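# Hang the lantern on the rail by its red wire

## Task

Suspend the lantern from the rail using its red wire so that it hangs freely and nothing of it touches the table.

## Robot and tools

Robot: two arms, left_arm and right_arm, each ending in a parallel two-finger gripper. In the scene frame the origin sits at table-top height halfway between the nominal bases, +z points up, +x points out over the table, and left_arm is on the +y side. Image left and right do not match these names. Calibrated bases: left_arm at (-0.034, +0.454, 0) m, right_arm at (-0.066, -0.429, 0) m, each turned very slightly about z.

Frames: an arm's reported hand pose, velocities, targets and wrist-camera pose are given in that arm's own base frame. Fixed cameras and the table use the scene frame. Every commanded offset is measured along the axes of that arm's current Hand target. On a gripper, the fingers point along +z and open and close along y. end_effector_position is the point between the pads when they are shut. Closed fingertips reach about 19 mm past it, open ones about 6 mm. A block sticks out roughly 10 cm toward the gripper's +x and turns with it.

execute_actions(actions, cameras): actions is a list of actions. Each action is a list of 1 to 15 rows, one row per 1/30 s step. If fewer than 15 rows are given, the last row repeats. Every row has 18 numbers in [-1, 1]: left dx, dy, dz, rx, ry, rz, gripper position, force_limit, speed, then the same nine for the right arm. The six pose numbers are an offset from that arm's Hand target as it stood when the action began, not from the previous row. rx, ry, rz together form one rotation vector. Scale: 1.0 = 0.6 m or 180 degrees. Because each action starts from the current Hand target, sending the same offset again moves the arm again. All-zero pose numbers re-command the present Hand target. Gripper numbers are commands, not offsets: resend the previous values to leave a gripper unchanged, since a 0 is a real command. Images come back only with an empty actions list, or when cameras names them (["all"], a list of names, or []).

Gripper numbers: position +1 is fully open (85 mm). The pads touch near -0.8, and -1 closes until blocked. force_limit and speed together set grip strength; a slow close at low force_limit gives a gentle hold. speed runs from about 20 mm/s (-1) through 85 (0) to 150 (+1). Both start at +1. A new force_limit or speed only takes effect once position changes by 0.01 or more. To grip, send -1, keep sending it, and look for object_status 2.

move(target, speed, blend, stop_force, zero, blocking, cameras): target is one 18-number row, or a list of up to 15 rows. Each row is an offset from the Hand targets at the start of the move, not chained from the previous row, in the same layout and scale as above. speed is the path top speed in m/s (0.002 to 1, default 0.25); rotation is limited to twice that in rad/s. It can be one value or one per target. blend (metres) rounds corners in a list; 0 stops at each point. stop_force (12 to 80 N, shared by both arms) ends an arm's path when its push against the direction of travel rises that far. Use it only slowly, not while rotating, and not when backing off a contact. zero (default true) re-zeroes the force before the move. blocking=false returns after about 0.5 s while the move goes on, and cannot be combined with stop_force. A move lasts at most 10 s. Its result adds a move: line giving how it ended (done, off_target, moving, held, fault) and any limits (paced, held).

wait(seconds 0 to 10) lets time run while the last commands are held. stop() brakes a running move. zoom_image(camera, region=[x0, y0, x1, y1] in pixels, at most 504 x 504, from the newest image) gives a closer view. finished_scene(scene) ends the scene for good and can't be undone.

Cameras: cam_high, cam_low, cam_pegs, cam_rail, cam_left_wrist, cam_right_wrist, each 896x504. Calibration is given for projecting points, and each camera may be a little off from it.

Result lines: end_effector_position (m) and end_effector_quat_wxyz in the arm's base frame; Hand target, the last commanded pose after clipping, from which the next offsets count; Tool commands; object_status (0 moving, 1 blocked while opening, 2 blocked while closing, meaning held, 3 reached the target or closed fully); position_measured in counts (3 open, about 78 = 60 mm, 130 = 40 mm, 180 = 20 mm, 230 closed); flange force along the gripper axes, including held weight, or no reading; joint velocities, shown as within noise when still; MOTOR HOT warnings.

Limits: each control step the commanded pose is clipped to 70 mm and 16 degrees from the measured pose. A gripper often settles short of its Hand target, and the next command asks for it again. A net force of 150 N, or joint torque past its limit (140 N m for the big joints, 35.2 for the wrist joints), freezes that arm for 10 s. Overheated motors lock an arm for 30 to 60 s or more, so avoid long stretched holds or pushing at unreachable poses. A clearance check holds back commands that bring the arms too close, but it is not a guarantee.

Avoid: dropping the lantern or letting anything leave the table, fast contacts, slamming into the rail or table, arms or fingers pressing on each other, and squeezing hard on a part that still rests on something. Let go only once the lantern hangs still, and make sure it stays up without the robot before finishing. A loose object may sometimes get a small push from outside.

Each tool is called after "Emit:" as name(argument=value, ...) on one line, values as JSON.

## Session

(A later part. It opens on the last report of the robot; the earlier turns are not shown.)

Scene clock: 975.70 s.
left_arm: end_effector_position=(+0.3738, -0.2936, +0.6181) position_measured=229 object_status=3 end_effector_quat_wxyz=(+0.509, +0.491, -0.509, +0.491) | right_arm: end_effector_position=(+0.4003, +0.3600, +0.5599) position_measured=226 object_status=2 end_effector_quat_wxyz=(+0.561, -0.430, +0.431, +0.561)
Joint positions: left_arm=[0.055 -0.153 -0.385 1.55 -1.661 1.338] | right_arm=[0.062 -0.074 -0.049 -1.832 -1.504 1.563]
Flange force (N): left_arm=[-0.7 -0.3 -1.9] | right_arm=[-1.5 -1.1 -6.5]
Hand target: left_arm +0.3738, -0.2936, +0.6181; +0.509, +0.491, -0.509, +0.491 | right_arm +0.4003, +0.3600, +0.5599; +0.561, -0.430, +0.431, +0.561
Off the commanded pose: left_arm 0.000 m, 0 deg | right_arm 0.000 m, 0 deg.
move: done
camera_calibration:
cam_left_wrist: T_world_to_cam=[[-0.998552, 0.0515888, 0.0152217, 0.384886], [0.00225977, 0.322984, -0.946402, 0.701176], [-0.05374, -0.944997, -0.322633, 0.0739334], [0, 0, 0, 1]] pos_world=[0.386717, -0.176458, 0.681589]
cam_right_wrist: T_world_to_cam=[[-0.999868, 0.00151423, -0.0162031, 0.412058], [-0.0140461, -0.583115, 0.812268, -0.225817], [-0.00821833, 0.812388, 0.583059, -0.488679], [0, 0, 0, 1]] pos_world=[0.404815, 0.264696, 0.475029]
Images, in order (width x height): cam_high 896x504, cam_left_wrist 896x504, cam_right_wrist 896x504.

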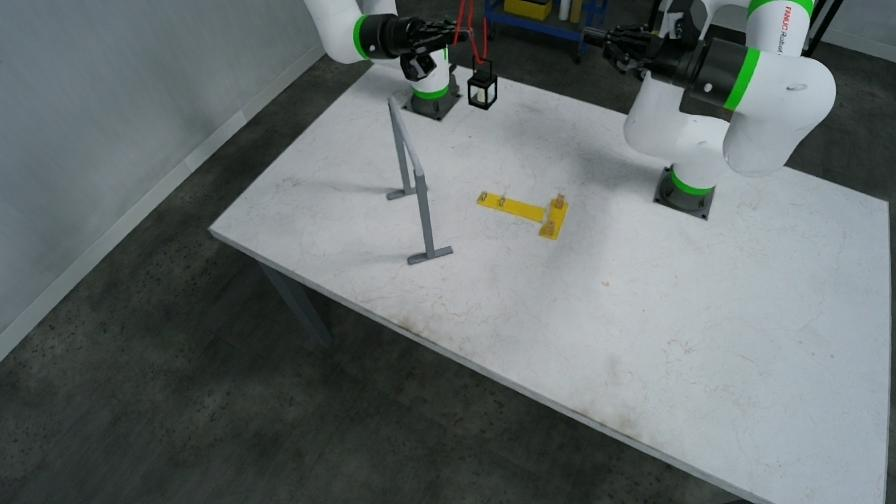

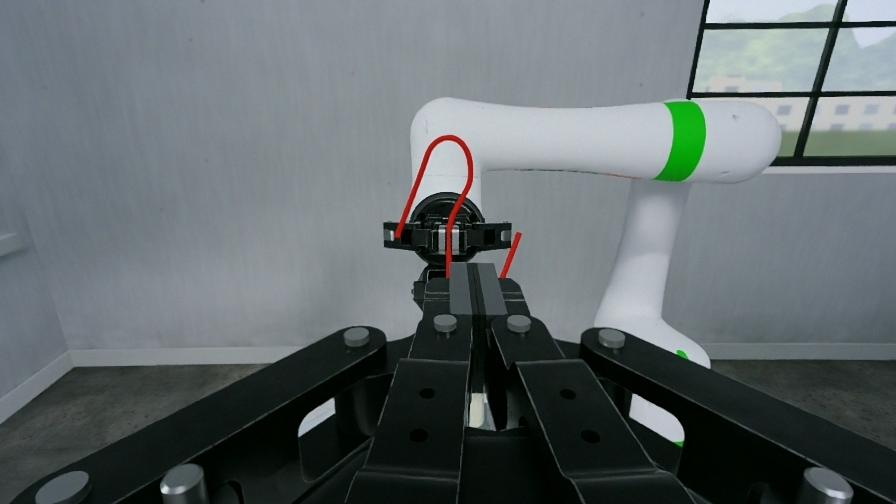

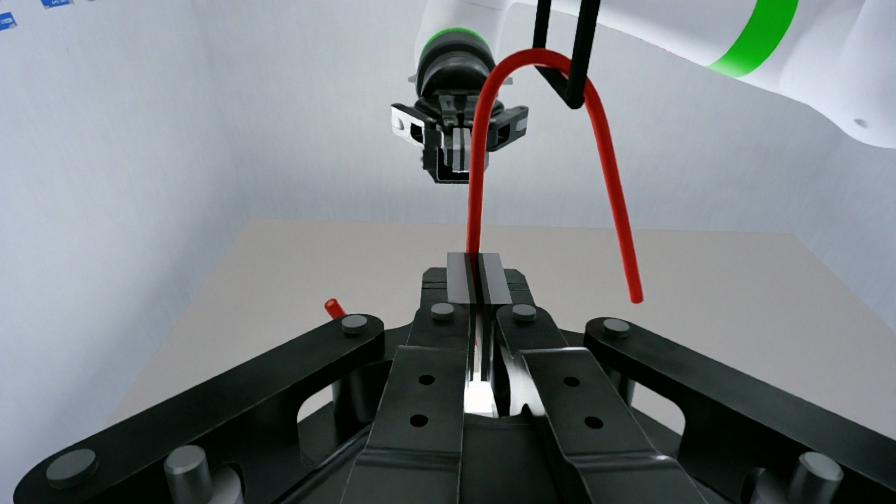

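Emit:
move(target=[0,0,0,0,0,0.043,-0.8,0,-1,0.001,0.0125,0.003,0.161,0,-0.0432,-1,0,-1], speed=0.15, cameras=["cam_left_wrist","cam_right_wrist"])

Emit:
zoom_image(camera="cam_left_wrist", region=[360, 100, 600, 340])

Scene clock: 1018.70 s.
left_arm: end_effector_position=(+0.3738, -0.2936, +0.6181) position_measured=229 object_status=3 end_effector_quat_wxyz=(+0.475, +0.455, -0.541, +0.524) | right_arm: end_effector_position=(+0.3929, +0.3619, +0.5598) position_measured=226 object_status=2 end_effector_quat_wxyz=(+0.688, -0.304, +0.527, +0.396)
Joint positions: left_arm=[0.055 -0.153 -0.385 1.55 -1.661 1.203] | right_arm=[0.271 -0.46 -0.34 -1.823 -0.773 1.669]
Flange force (N): left_arm=[-0.3 0.4 -1.3] | right_arm=[0.6 -8.3 -6.0]
Hand target: left_arm +0.3738, -0.2936, +0.6181; +0.475, +0.455, -0.541, +0.524 | right_arm +0.3928, +0.3619, +0.5598; +0.687, -0.304, +0.527, +0.396
Off the commanded pose: left_arm 0.000 m, 0 deg | right_arm 0.000 m, 0 deg.
move: done
camera_calibration:
cam_left_wrist: T_world_to_cam=[[-0.991502, 0.0512147, -0.11959, 0.465449], [0.129707, 0.318217, -0.939103, 0.647644], [-0.0100402, -0.946633, -0.322156, 0.0569189], [0, 0, 0, 1]] pos_world=[0.378061, -0.176048, 0.682204]
cam_right_wrist: T_world_to_cam=[[-0.865106, 0.501324, -0.0163165, 0.17076], [-0.303958, -0.498091, 0.812105, -0.141552], [0.399001, 0.707516, 0.583283, -0.612374], [0, 0, 0, 1]] pos_world=[0.349037, 0.277152, 0.474929]
Images, in order (width x height): cam_left_wrist 896x504, cam_right_wrist 896x504.

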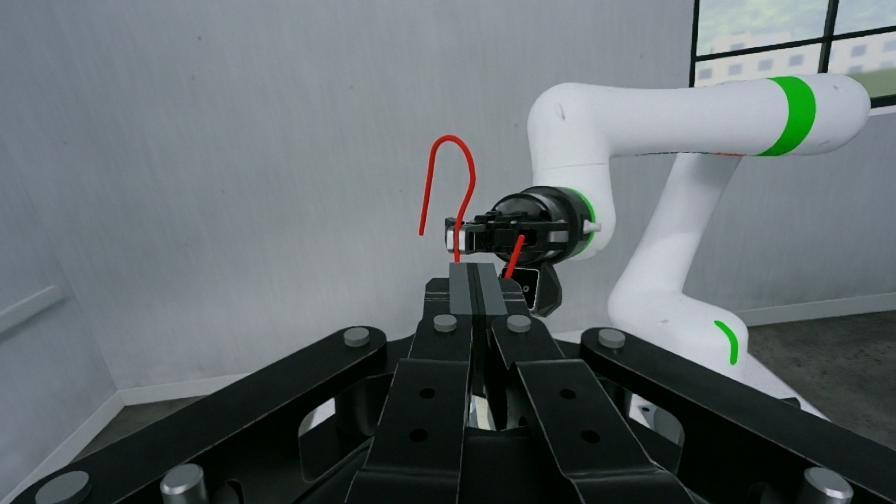

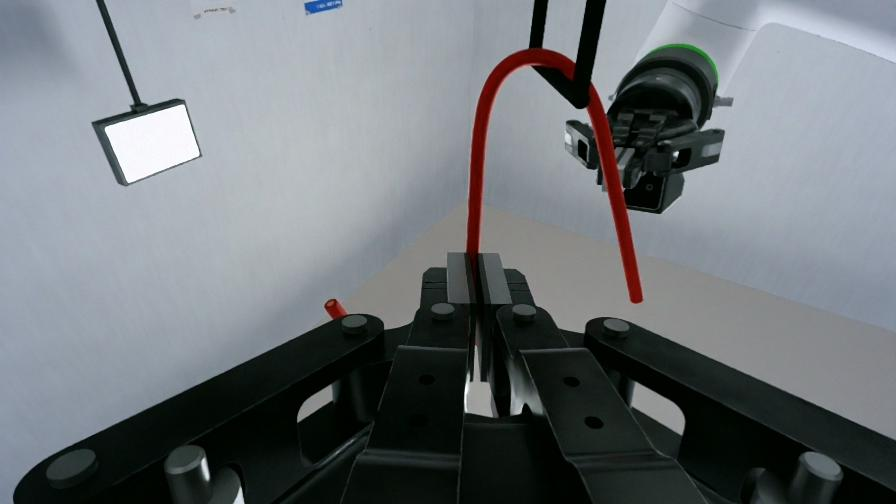

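Scaled by 2.100.

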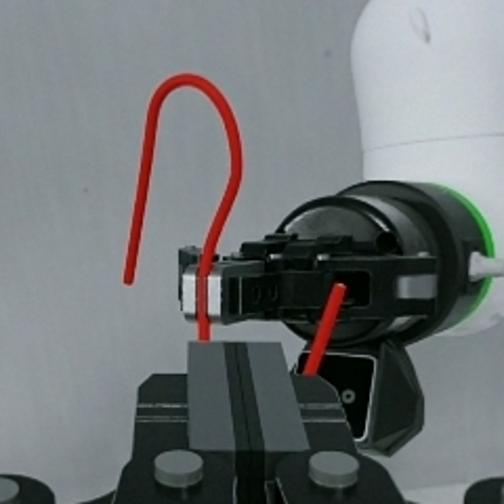

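Emit:
move(target=[-0.1332,0.0115,0.2107,0,0,0,-0.376,0,-0.5,0,0,0,0,0,0,-1,0,-1], speed=0.15, cameras=["cam_left_wrist","cam_right_wrist"])

Emit:
zoom_image(camera="cam_left_wrist", region=[380, 100, 620, 340])

Scene clock: 1038.50 s.
left_arm: end_effector_position=(+0.3730, -0.4201, +0.5379) position_measured=176 object_status=3 end_effector_quat_wxyz=(+0.475, +0.455, -0.541, +0.524) | right_arm: end_effector_position=(+0.3928, +0.3619, +0.5598) position_measured=226 object_status=2 end_effector_quat_wxyz=(+0.687, -0.304, +0.527, +0.396)
Joint positions: left_arm=[-0.31 -0.114 -0.527 1.683 -1.322 1.008] | right_arm=[0.271 -0.46 -0.34 -1.823 -0.773 1.669]
Flange force (N): left_arm=[-0.3 -0.3 -0.9] | right_arm=[0.3 -7.7 -5.0]
Hand target: left_arm +0.3730, -0.4201, +0.5380; +0.475, +0.455, -0.541, +0.524 | right_arm +0.3928, +0.3619, +0.5598; +0.687, -0.304, +0.527, +0.396
Off the commanded pose: left_arm 0.000 m, 0 deg | right_arm 0.000 m, 0 deg.
move: done
camera_calibration:
cam_left_wrist: T_world_to_cam=[[-0.991514, 0.0511812, -0.119498, 0.461482], [0.129609, 0.318222, -0.939115, 0.612731], [-0.0100384, -0.946634, -0.322155, -0.0886767], [0, 0, 0, 1]] pos_world=[0.377261, -0.302548, 0.602004]
cam_right_wrist: T_world_to_cam=[[-0.865106, 0.501324, -0.0163165, 0.17076], [-0.303958, -0.498091, 0.812105, -0.141552], [0.399001, 0.707516, 0.583283, -0.612374], [0, 0, 0, 1]] pos_world=[0.349037, 0.277152, 0.474929]
Images, in order (width x height): cam_left_wrist 896x504, cam_right_wrist 896x504.

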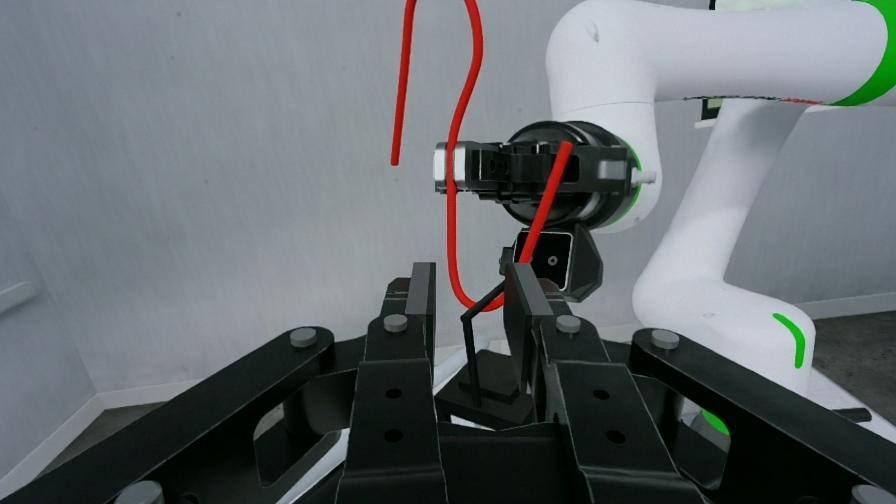

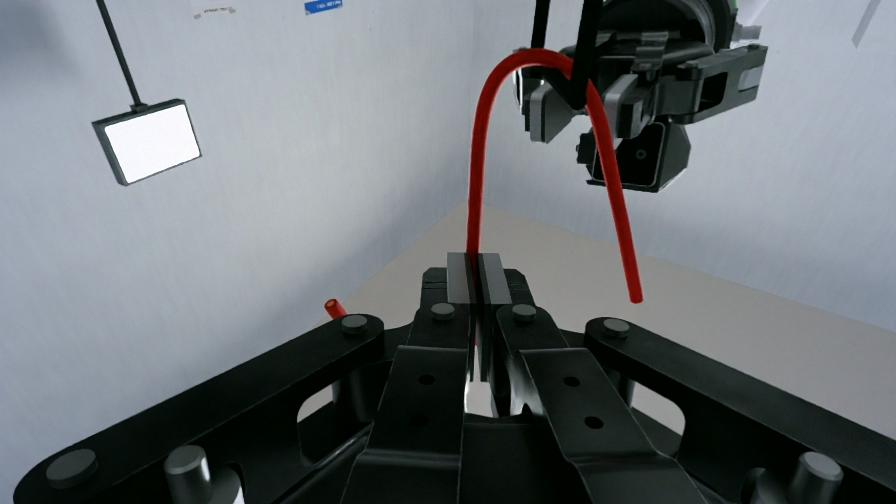

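Scaled by 2.100.

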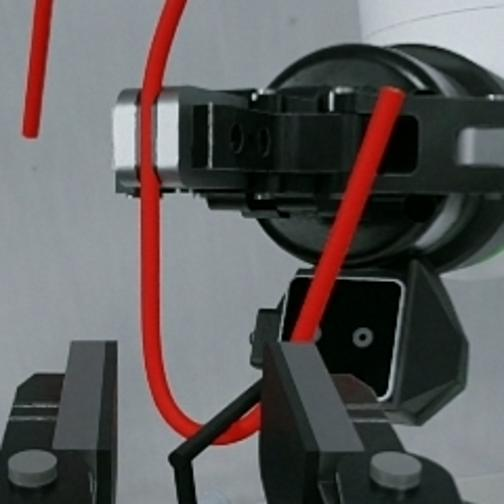

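Emit:
move(target=[-0.0067,-0.0072,0.1445,0,0,0,-0.376,0,-0.5,0,0,0,0,0,0,-1,0,-1], speed=0.06, stop_force=12, cameras=["cam_left_wrist","cam_right_wrist"])

Emit:
zoom_image(camera="cam_left_wrist", region=[360, 150, 600, 390])

Scene clock: 1052.23 s.
left_arm: end_effector_position=(+0.3746, -0.5069, +0.5346) position_measured=176 object_status=3 end_effector_quat_wxyz=(+0.475, +0.455, -0.541, +0.524) | right_arm: end_effector_position=(+0.3928, +0.3619, +0.5598) position_measured=226 object_status=2 end_effector_quat_wxyz=(+0.687, -0.304, +0.527, +0.396)
Joint positions: left_arm=[-0.532 -0.031 -0.453 1.788 -1.123 0.964] | right_arm=[0.271 -0.46 -0.34 -1.823 -0.773 1.669]
Flange force (N): left_arm=[-0.2 -1.2 -0.8] | right_arm=[0.9 -7.8 -5.4]
Hand target: left_arm +0.3746, -0.5069, +0.5346; +0.475, +0.455, -0.541, +0.524 | right_arm +0.3928, +0.3619, +0.5598; +0.687, -0.304, +0.527, +0.396
Off the commanded pose: left_arm 0.000 m, 0 deg | right_arm 0.000 m, 0 deg.
move: done
camera_calibration:
cam_left_wrist: T_world_to_cam=[[-0.991502, 0.0512147, -0.11959, 0.46718], [0.129707, 0.318217, -0.939103, 0.637001], [-0.0100402, -0.946633, -0.322156, -0.17189], [0, 0, 0, 1]] pos_world=[0.378861, -0.389348, 0.598704]
cam_right_wrist: T_world_to_cam=[[-0.865106, 0.501324, -0.0163165, 0.17076], [-0.303958, -0.498091, 0.812105, -0.141552], [0.399001, 0.707516, 0.583283, -0.612374], [0, 0, 0, 1]] pos_world=[0.349037, 0.277152, 0.474929]
Images, in order (width x height): cam_left_wrist 896x504, cam_right_wrist 896x504.

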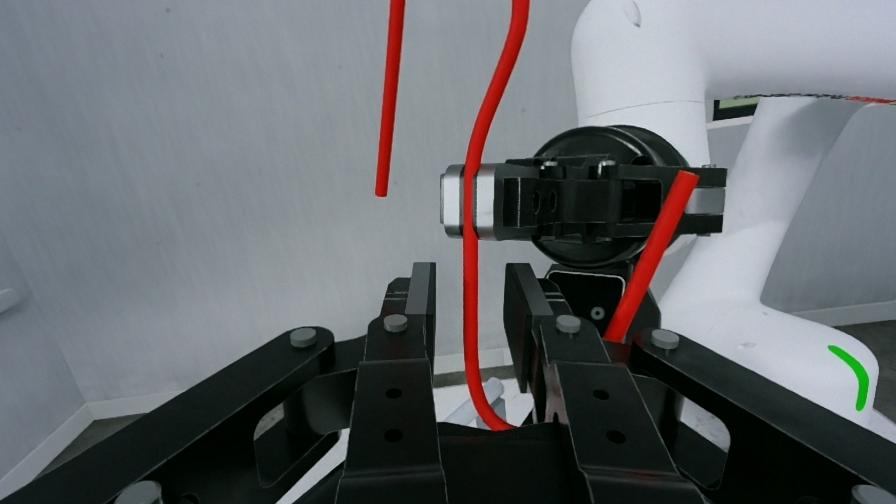

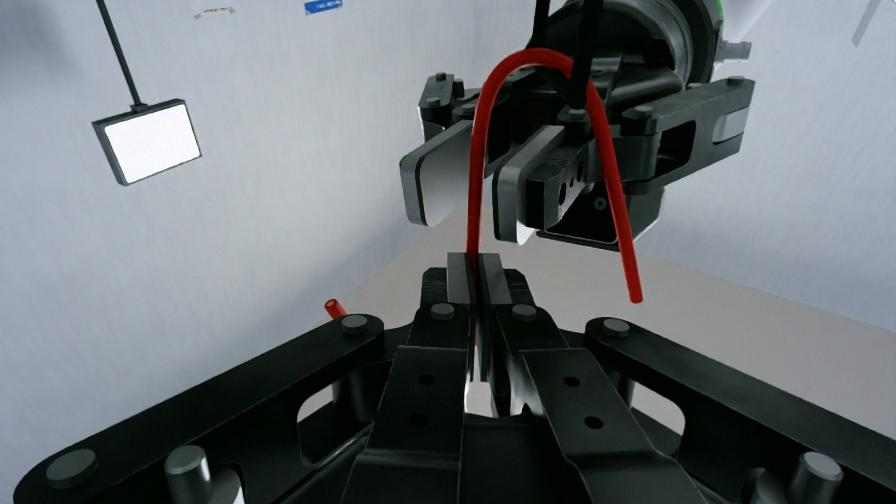

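Scaled by 2.100.

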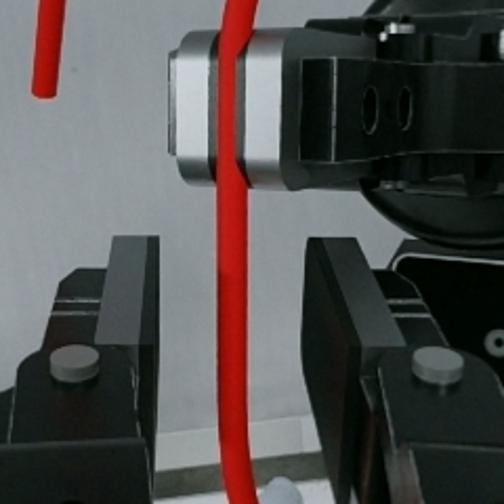

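Emit:
move(target=[0,0,0,0,0,0,-1,0,-1,0,0,0,0,0,0,-1,0,-1], cameras=["cam_left_wrist","cam_right_wrist"])

Emit:
zoom_image(camera="cam_left_wrist", region=[360, 150, 600, 390])

Scene clock: 1058.23 s.
left_arm: end_effector_position=(+0.3746, -0.5069, +0.5346) position_measured=225 object_status=0 end_effector_quat_wxyz=(+0.475, +0.455, -0.541, +0.524) | right_arm: end_effector_position=(+0.3928, +0.3619, +0.5598) position_measured=226 object_status=2 end_effector_quat_wxyz=(+0.687, -0.304, +0.527, +0.396)
Joint positions: left_arm=[-0.532 -0.031 -0.453 1.788 -1.123 0.964] | right_arm=[0.271 -0.46 -0.34 -1.823 -0.773 1.669]
Flange force (N): left_arm=[-0.1 -7.0 -0.9] | right_arm=[0.8 -3.1 -8.4]
Hand target: left_arm +0.3746, -0.5069, +0.5346; +0.475, +0.455, -0.541, +0.524 | right_arm +0.3928, +0.3619, +0.5598; +0.687, -0.304, +0.527, +0.396
Off the commanded pose: left_arm 0.000 m, 0 deg | right_arm 0.000 m, 0 deg.
move: done
camera_calibration:
cam_left_wrist: T_world_to_cam=[[-0.991503, 0.051135, -0.119613, 0.467163], [0.129704, 0.31835, -0.939058, 0.637027], [-0.00993999, -0.946593, -0.322277, -0.17184], [0, 0, 0, 1]] pos_world=[0.378861, -0.389348, 0.598704]
cam_right_wrist: T_world_to_cam=[[-0.86514, 0.501263, -0.0163671, 0.170813], [-0.30397, -0.498113, 0.812087, -0.141534], [0.398916, 0.707544, 0.583307, -0.612363], [0, 0, 0, 1]] pos_world=[0.349037, 0.277152, 0.474929]
Images, in order (width x height): cam_left_wrist 896x504, cam_right_wrist 896x504.

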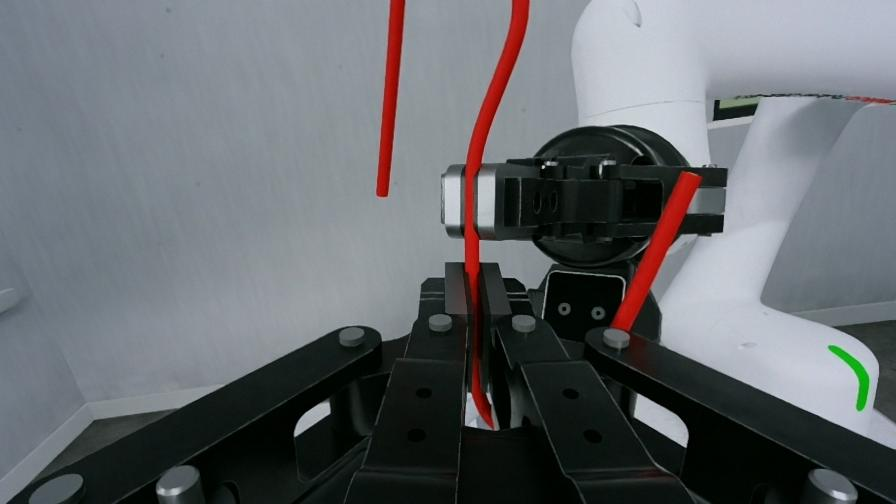

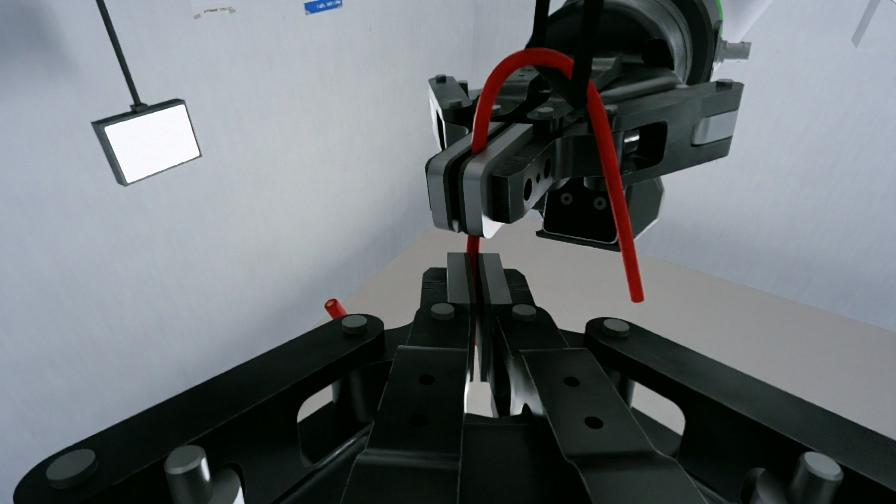

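Scaled by 2.100.

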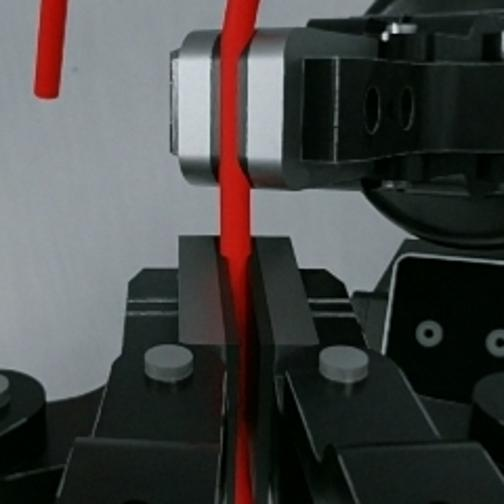

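Emit:
move(target=[[0,0,0,0,0,0,-1,0,-1,0,0,0,0,0,0,-0.5,0,-1],[0,0,0,0,0,0,-1,0,-1,0,0,-0.25,0,0,0,-0.5,0,-1]], speed=0.1, cameras=["cam_left_wrist","cam_right_wrist","cam_high"])

Emit:
zoom_image(camera="cam_left_wrist", region=[330, 0, 730, 400])

Scene clock: 1063.77 s.
left_arm: end_effector_position=(+0.3746, -0.5069, +0.5346) position_measured=225 object_status=2 end_effector_quat_wxyz=(+0.475, +0.455, -0.541, +0.524) | right_arm: end_effector_position=(+0.3202, +0.2366, +0.5210) position_measured=192 object_status=3 end_effector_quat_wxyz=(+0.687, -0.304, +0.527, +0.396)
Joint positions: left_arm=[-0.532 -0.031 -0.453 1.788 -1.123 0.964] | right_arm=[-0.317 -0.743 -0.562 -1.798 -1.325 1.445]
Flange force (N): left_arm=[-2.3 -0.8 -0.7] | right_arm=no reading
Hand target: left_arm +0.3746, -0.5069, +0.5346; +0.475, +0.455, -0.541, +0.524 | right_arm +0.3203, +0.2365, +0.5210; +0.687, -0.304, +0.527, +0.396
Off the commanded pose: left_arm 0.000 m, 0 deg | right_arm 0.000 m, 0 deg.
move: done
camera_calibration:
cam_left_wrist: T_world_to_cam=[[-0.991502, 0.0512147, -0.11959, 0.46718], [0.129707, 0.318217, -0.939103, 0.637001], [-0.0100402, -0.946633, -0.322156, -0.17189], [0, 0, 0, 1]] pos_world=[0.378861, -0.389348, 0.598704]
cam_right_wrist: T_world_to_cam=[[-0.86514, 0.501263, -0.0163671, 0.170227], [-0.30397, -0.498113, 0.812087, -0.194556], [0.398916, 0.707544, 0.583307, -0.472043], [0, 0, 0, 1]] pos_world=[0.276437, 0.151752, 0.436129]
Images, in order (width x height): cam_high 896x504, cam_left_wrist 896x504, cam_right_wrist 896x504.

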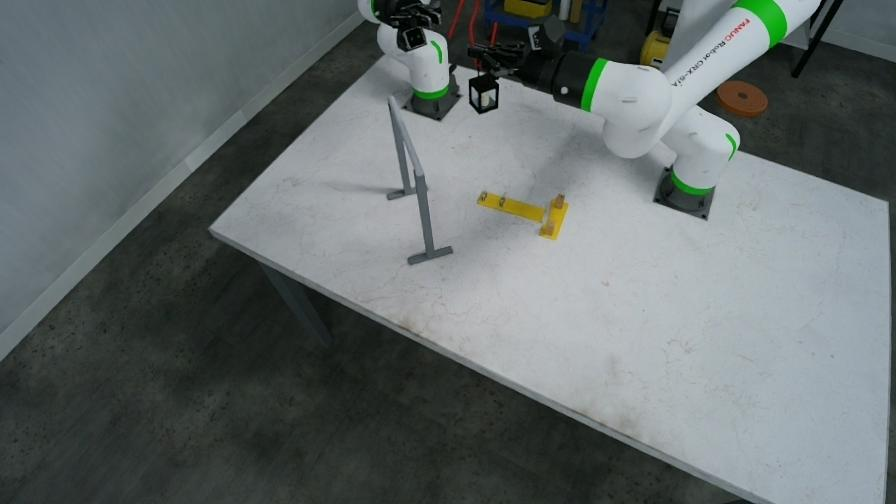

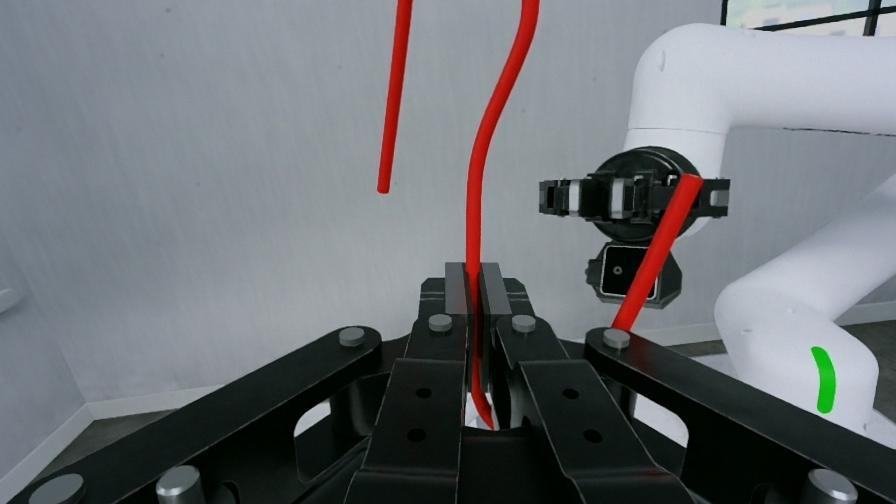

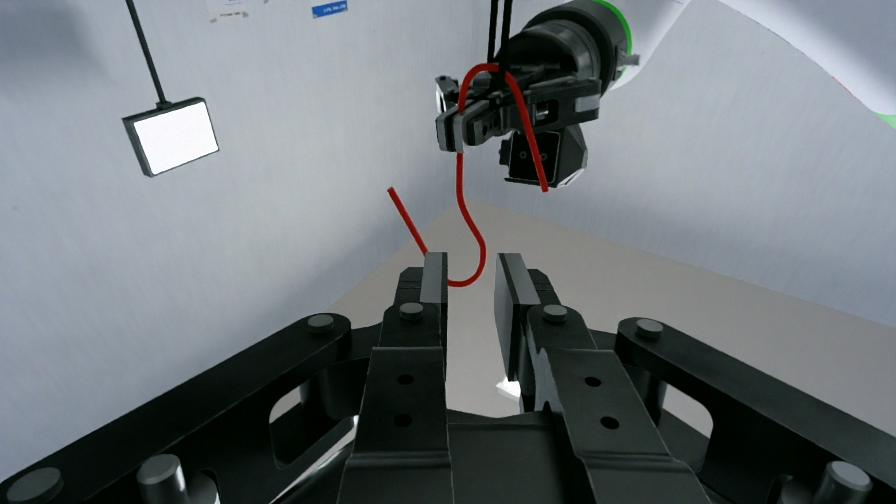

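Scaled by 1.260.

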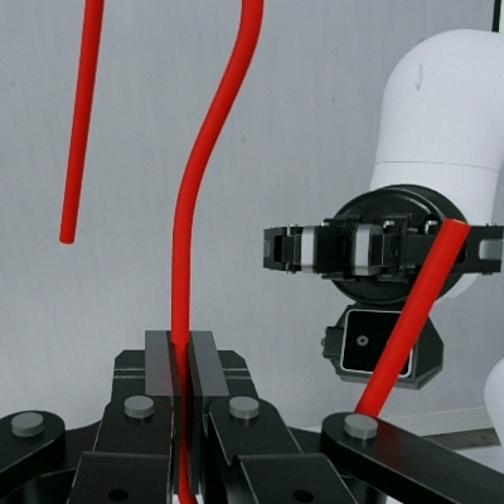

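Emit:
move(target=[-0.2843,0.0323,0.194,0.0826,-0.0112,0,-1,0,-1,0.0075,-0.2537,-0.4222,0,0,0,-0.5,0,-1], speed=0.13, cameras=["cam_left_wrist","cam_right_wrist","cam_rail","cam_high"])

Scene clock: 1098.30 s.
left_arm: end_effector_position=(+0.3740, -0.6234, +0.3630) position_measured=225 object_status=2 end_effector_quat_wxyz=(+0.403, +0.522, -0.477, +0.581) | right_arm: end_effector_position=(+0.3300, -0.0505, +0.4511) position_measured=192 object_status=3 end_effector_quat_wxyz=(+0.687, -0.304, +0.527, +0.396)
Joint positions: left_arm=[-1.083 0.138 -0.537 2.734 -0.717 0.18] | right_arm=[-1.107 -0.074 -0.306 -1.731 -2.186 1.673]
Flange force (N): left_arm=[-2.9 -1.5 0.7] | right_arm=[-3.6 3.9 -5.5]
Hand target: left_arm +0.3740, -0.6234, +0.3630; +0.403, +0.522, -0.477, +0.581 | right_arm +0.3300, -0.0505, +0.4511; +0.687, -0.304, +0.527, +0.396
Off the commanded pose: left_arm 0.000 m, 0 deg | right_arm 0.000 m, 0 deg.
move: done
camera_calibration:
cam_left_wrist: T_world_to_cam=[[-0.97098, -0.207163, -0.119503, 0.28322], [0.0428428, 0.340927, -0.939113, 0.55967], [0.235292, -0.91698, -0.322157, -0.410778], [0, 0, 0, 1]] pos_world=[0.347676, -0.508809, 0.427104]
cam_right_wrist: T_world_to_cam=[[-0.865106, 0.501324, -0.0163165, 0.321317], [-0.303958, -0.498091, 0.812105, -0.277808], [0.399001, 0.707516, 0.583283, -0.232094], [0, 0, 0, 1]] pos_world=[0.286137, -0.135248, 0.366229]
Images, in order (width x height): cam_high 896x504, cam_rail 896x504, cam_left_wrist 896x504, cam_right_wrist 896x504.

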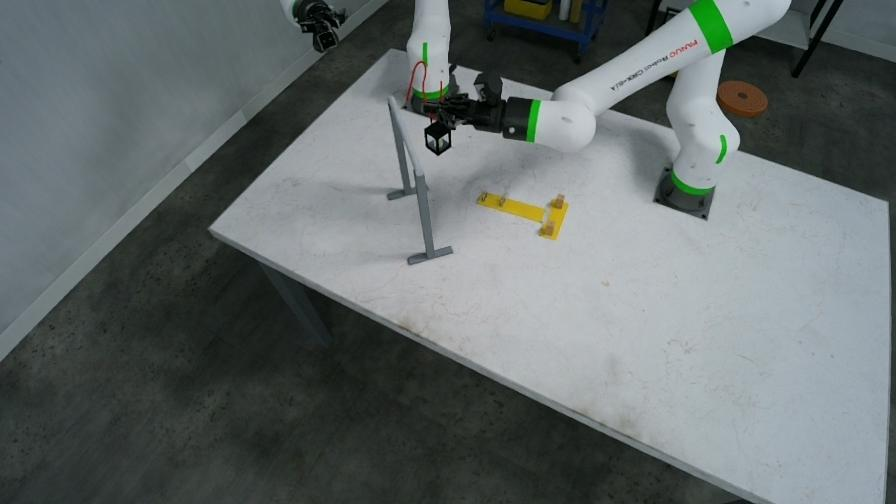

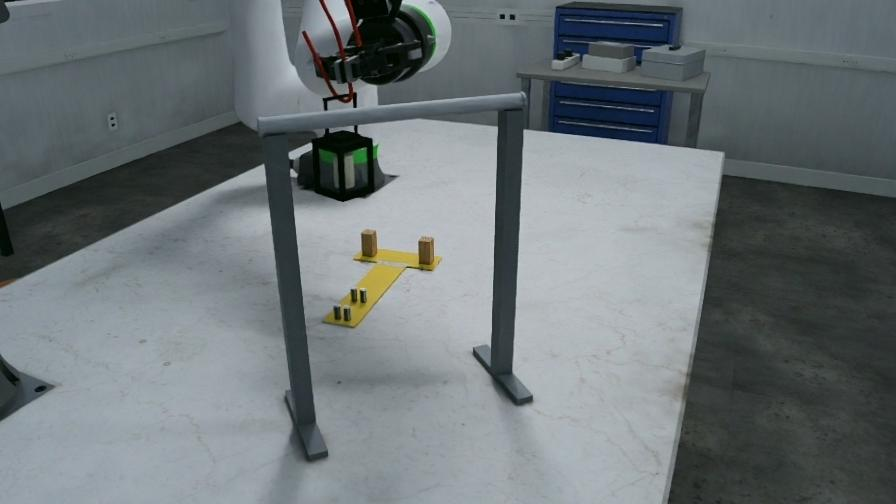

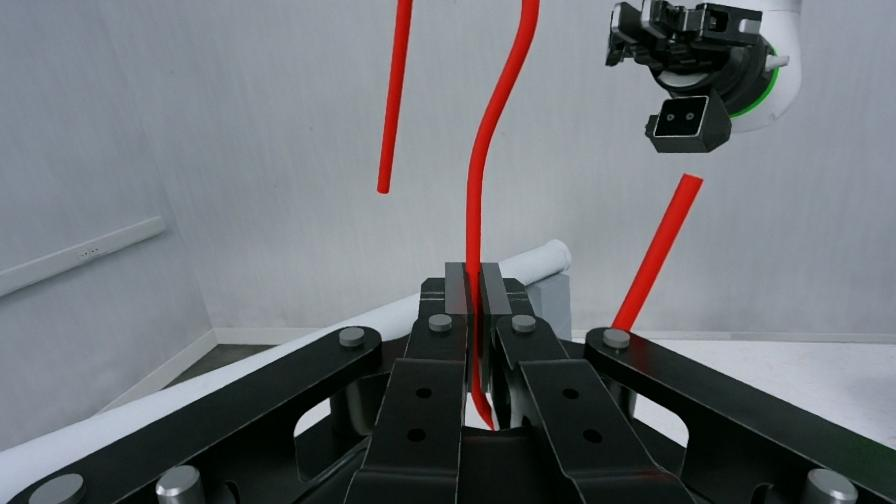

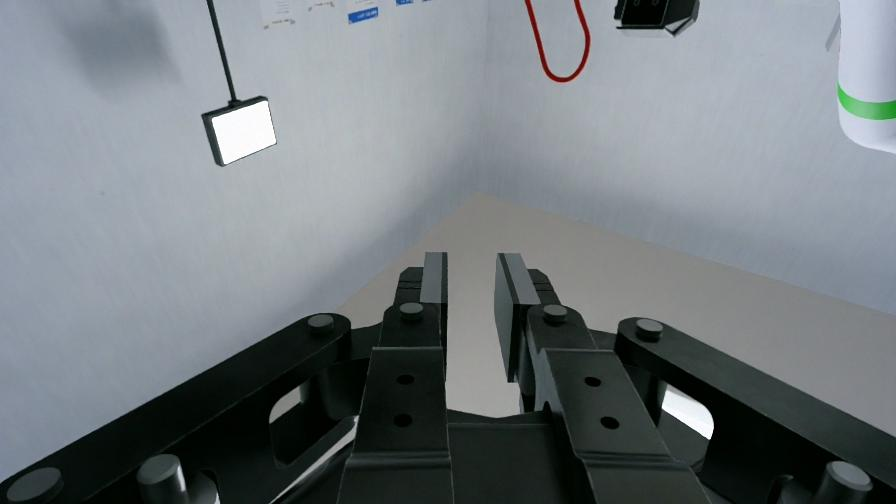

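Emit:
move(target=[-0.0043,-0.0322,0.051,0,0,0,-1,0,-1,0,0,0,0,0,0,-0.5,0,-1], speed=0.06, cameras=["cam_left_wrist","cam_rail"])

Emit:
zoom_image(camera="cam_left_wrist", region=[300, 100, 620, 380])

Emit:
zoom_image(camera="cam_rail", region=[250, 0, 500, 230])

Scene clock: 1112.63 s.
left_arm: end_effector_position=(+0.3998, -0.6489, +0.3631) position_measured=225 object_status=2 end_effector_quat_wxyz=(+0.403, +0.522, -0.477, +0.581) | right_arm: end_effector_position=(+0.3300, -0.0505, +0.4511) position_measured=192 object_status=3 end_effector_quat_wxyz=(+0.687, -0.304, +0.527, +0.396)
Joint positions: left_arm=[-1.054 0.221 -0.447 2.69 -0.721 0.215] | right_arm=[-1.107 -0.074 -0.306 -1.731 -2.186 1.673]
Flange force (N): left_arm=[-2.5 -1.3 0.8] | right_arm=[-3.1 4.2 -5.6]
Hand target: left_arm +0.3998, -0.6489, +0.3630; +0.403, +0.522, -0.477, +0.581 | right_arm +0.3300, -0.0505, +0.4511; +0.687, -0.304, +0.527, +0.396
Off the commanded pose: left_arm 0.000 m, 0 deg | right_arm 0.000 m, 0 deg.
move: done
camera_calibration:
cam_left_wrist: T_world_to_cam=[[-0.97098, -0.207163, -0.119503, 0.302989], [0.0428428, 0.340927, -0.939113, 0.567258], [0.235292, -0.91698, -0.322157, -0.440232], [0, 0, 0, 1]] pos_world=[0.373476, -0.534309, 0.427104]
Images, in order (width x height): cam_rail 896x504, cam_left_wrist 896x504.

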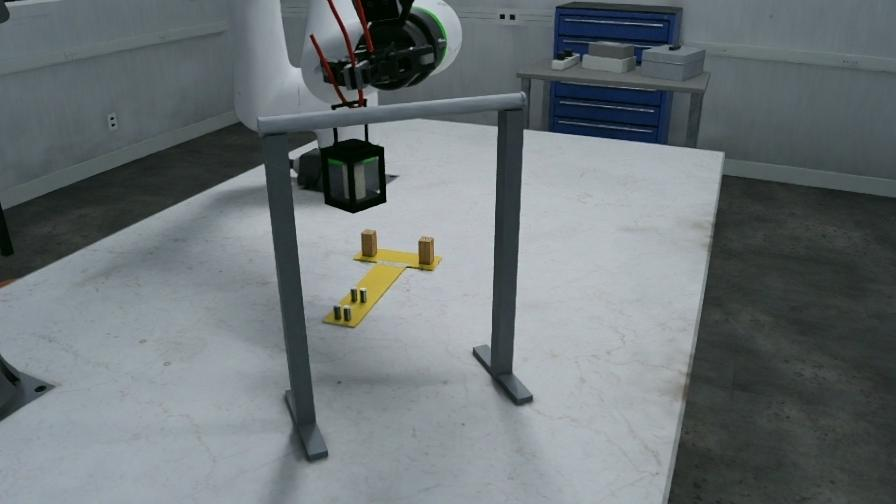

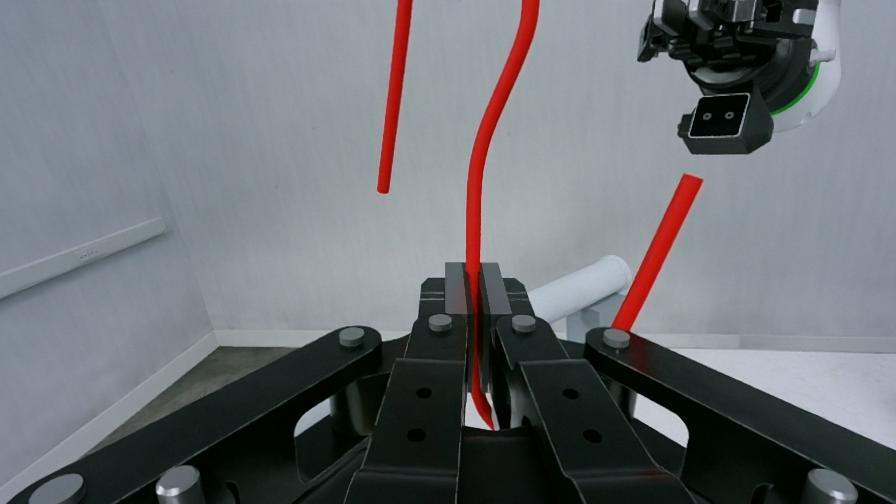

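Scaled by 1.575.

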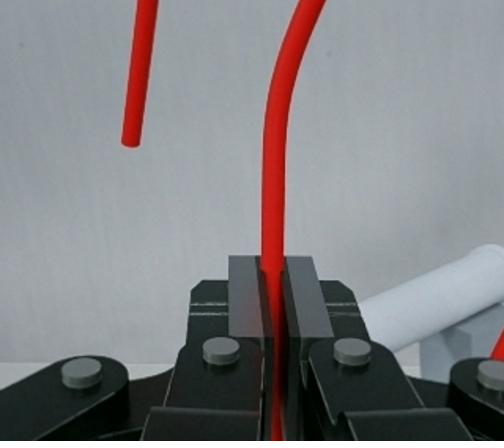

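Scaled by 2.016.

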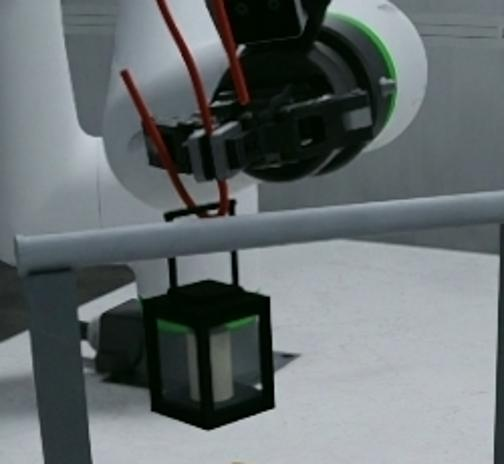

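Emit:
move(target=[-0.0743,0.01,0,0,0,0,-1,0,-1,0,0,0,0,0,0,-0.5,0,-1], speed=0.04, stop_force=12, cameras=["cam_left_wrist","cam_rail"])

Emit:
zoom_image(camera="cam_left_wrist", region=[300, 100, 620, 380])

Emit:
zoom_image(camera="cam_rail", region=[250, 0, 500, 230])

Scene clock: 1118.83 s.
left_arm: end_effector_position=(+0.3998, -0.6489, +0.3181) position_measured=225 object_status=2 end_effector_quat_wxyz=(+0.403, +0.522, -0.477, +0.581) | right_arm: end_effector_position=(+0.3300, -0.0505, +0.4511) position_measured=192 object_status=3 end_effector_quat_wxyz=(+0.687, -0.304, +0.527, +0.396)
Joint positions: left_arm=[-1.06 0.287 -0.476 2.739 -0.805 0.153] | right_arm=[-1.107 -0.074 -0.306 -1.731 -2.186 1.673]
Flange force (N): left_arm=[-2.8 -1.0 0.9] | right_arm=[-3.0 3.7 -6.0]
Hand target: left_arm +0.3998, -0.6489, +0.3181; +0.403, +0.522, -0.477, +0.581 | right_arm +0.3300, -0.0505, +0.4511; +0.687, -0.304, +0.527, +0.396
Off the commanded pose: left_arm 0.000 m, 0 deg | right_arm 0.000 m, 0 deg.
move: done
camera_calibration:
cam_left_wrist: T_world_to_cam=[[-0.97098, -0.207163, -0.119503, 0.297708], [0.0428428, 0.340927, -0.939113, 0.524994], [0.235292, -0.91698, -0.322157, -0.454752], [0, 0, 0, 1]] pos_world=[0.373576, -0.534309, 0.382104]
Images, in order (width x height): cam_rail 896x504, cam_left_wrist 896x504.

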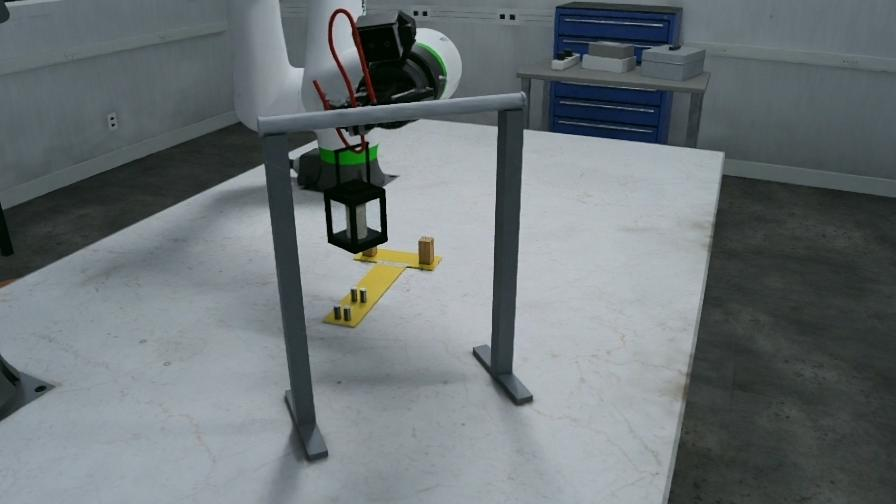

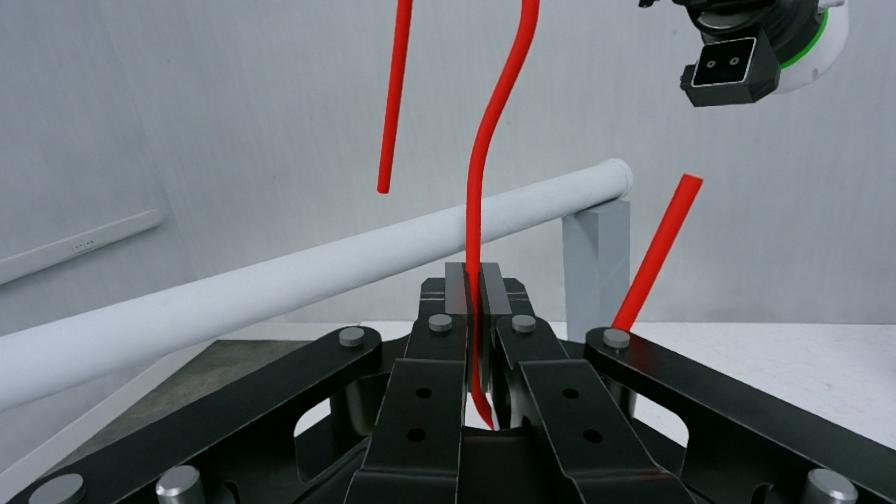

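Scaled by 1.575.

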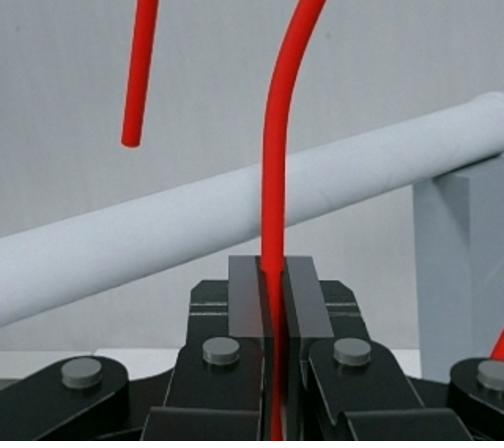

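Scaled by 2.016.

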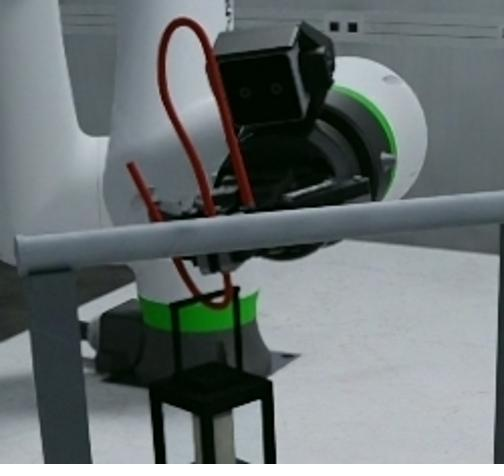

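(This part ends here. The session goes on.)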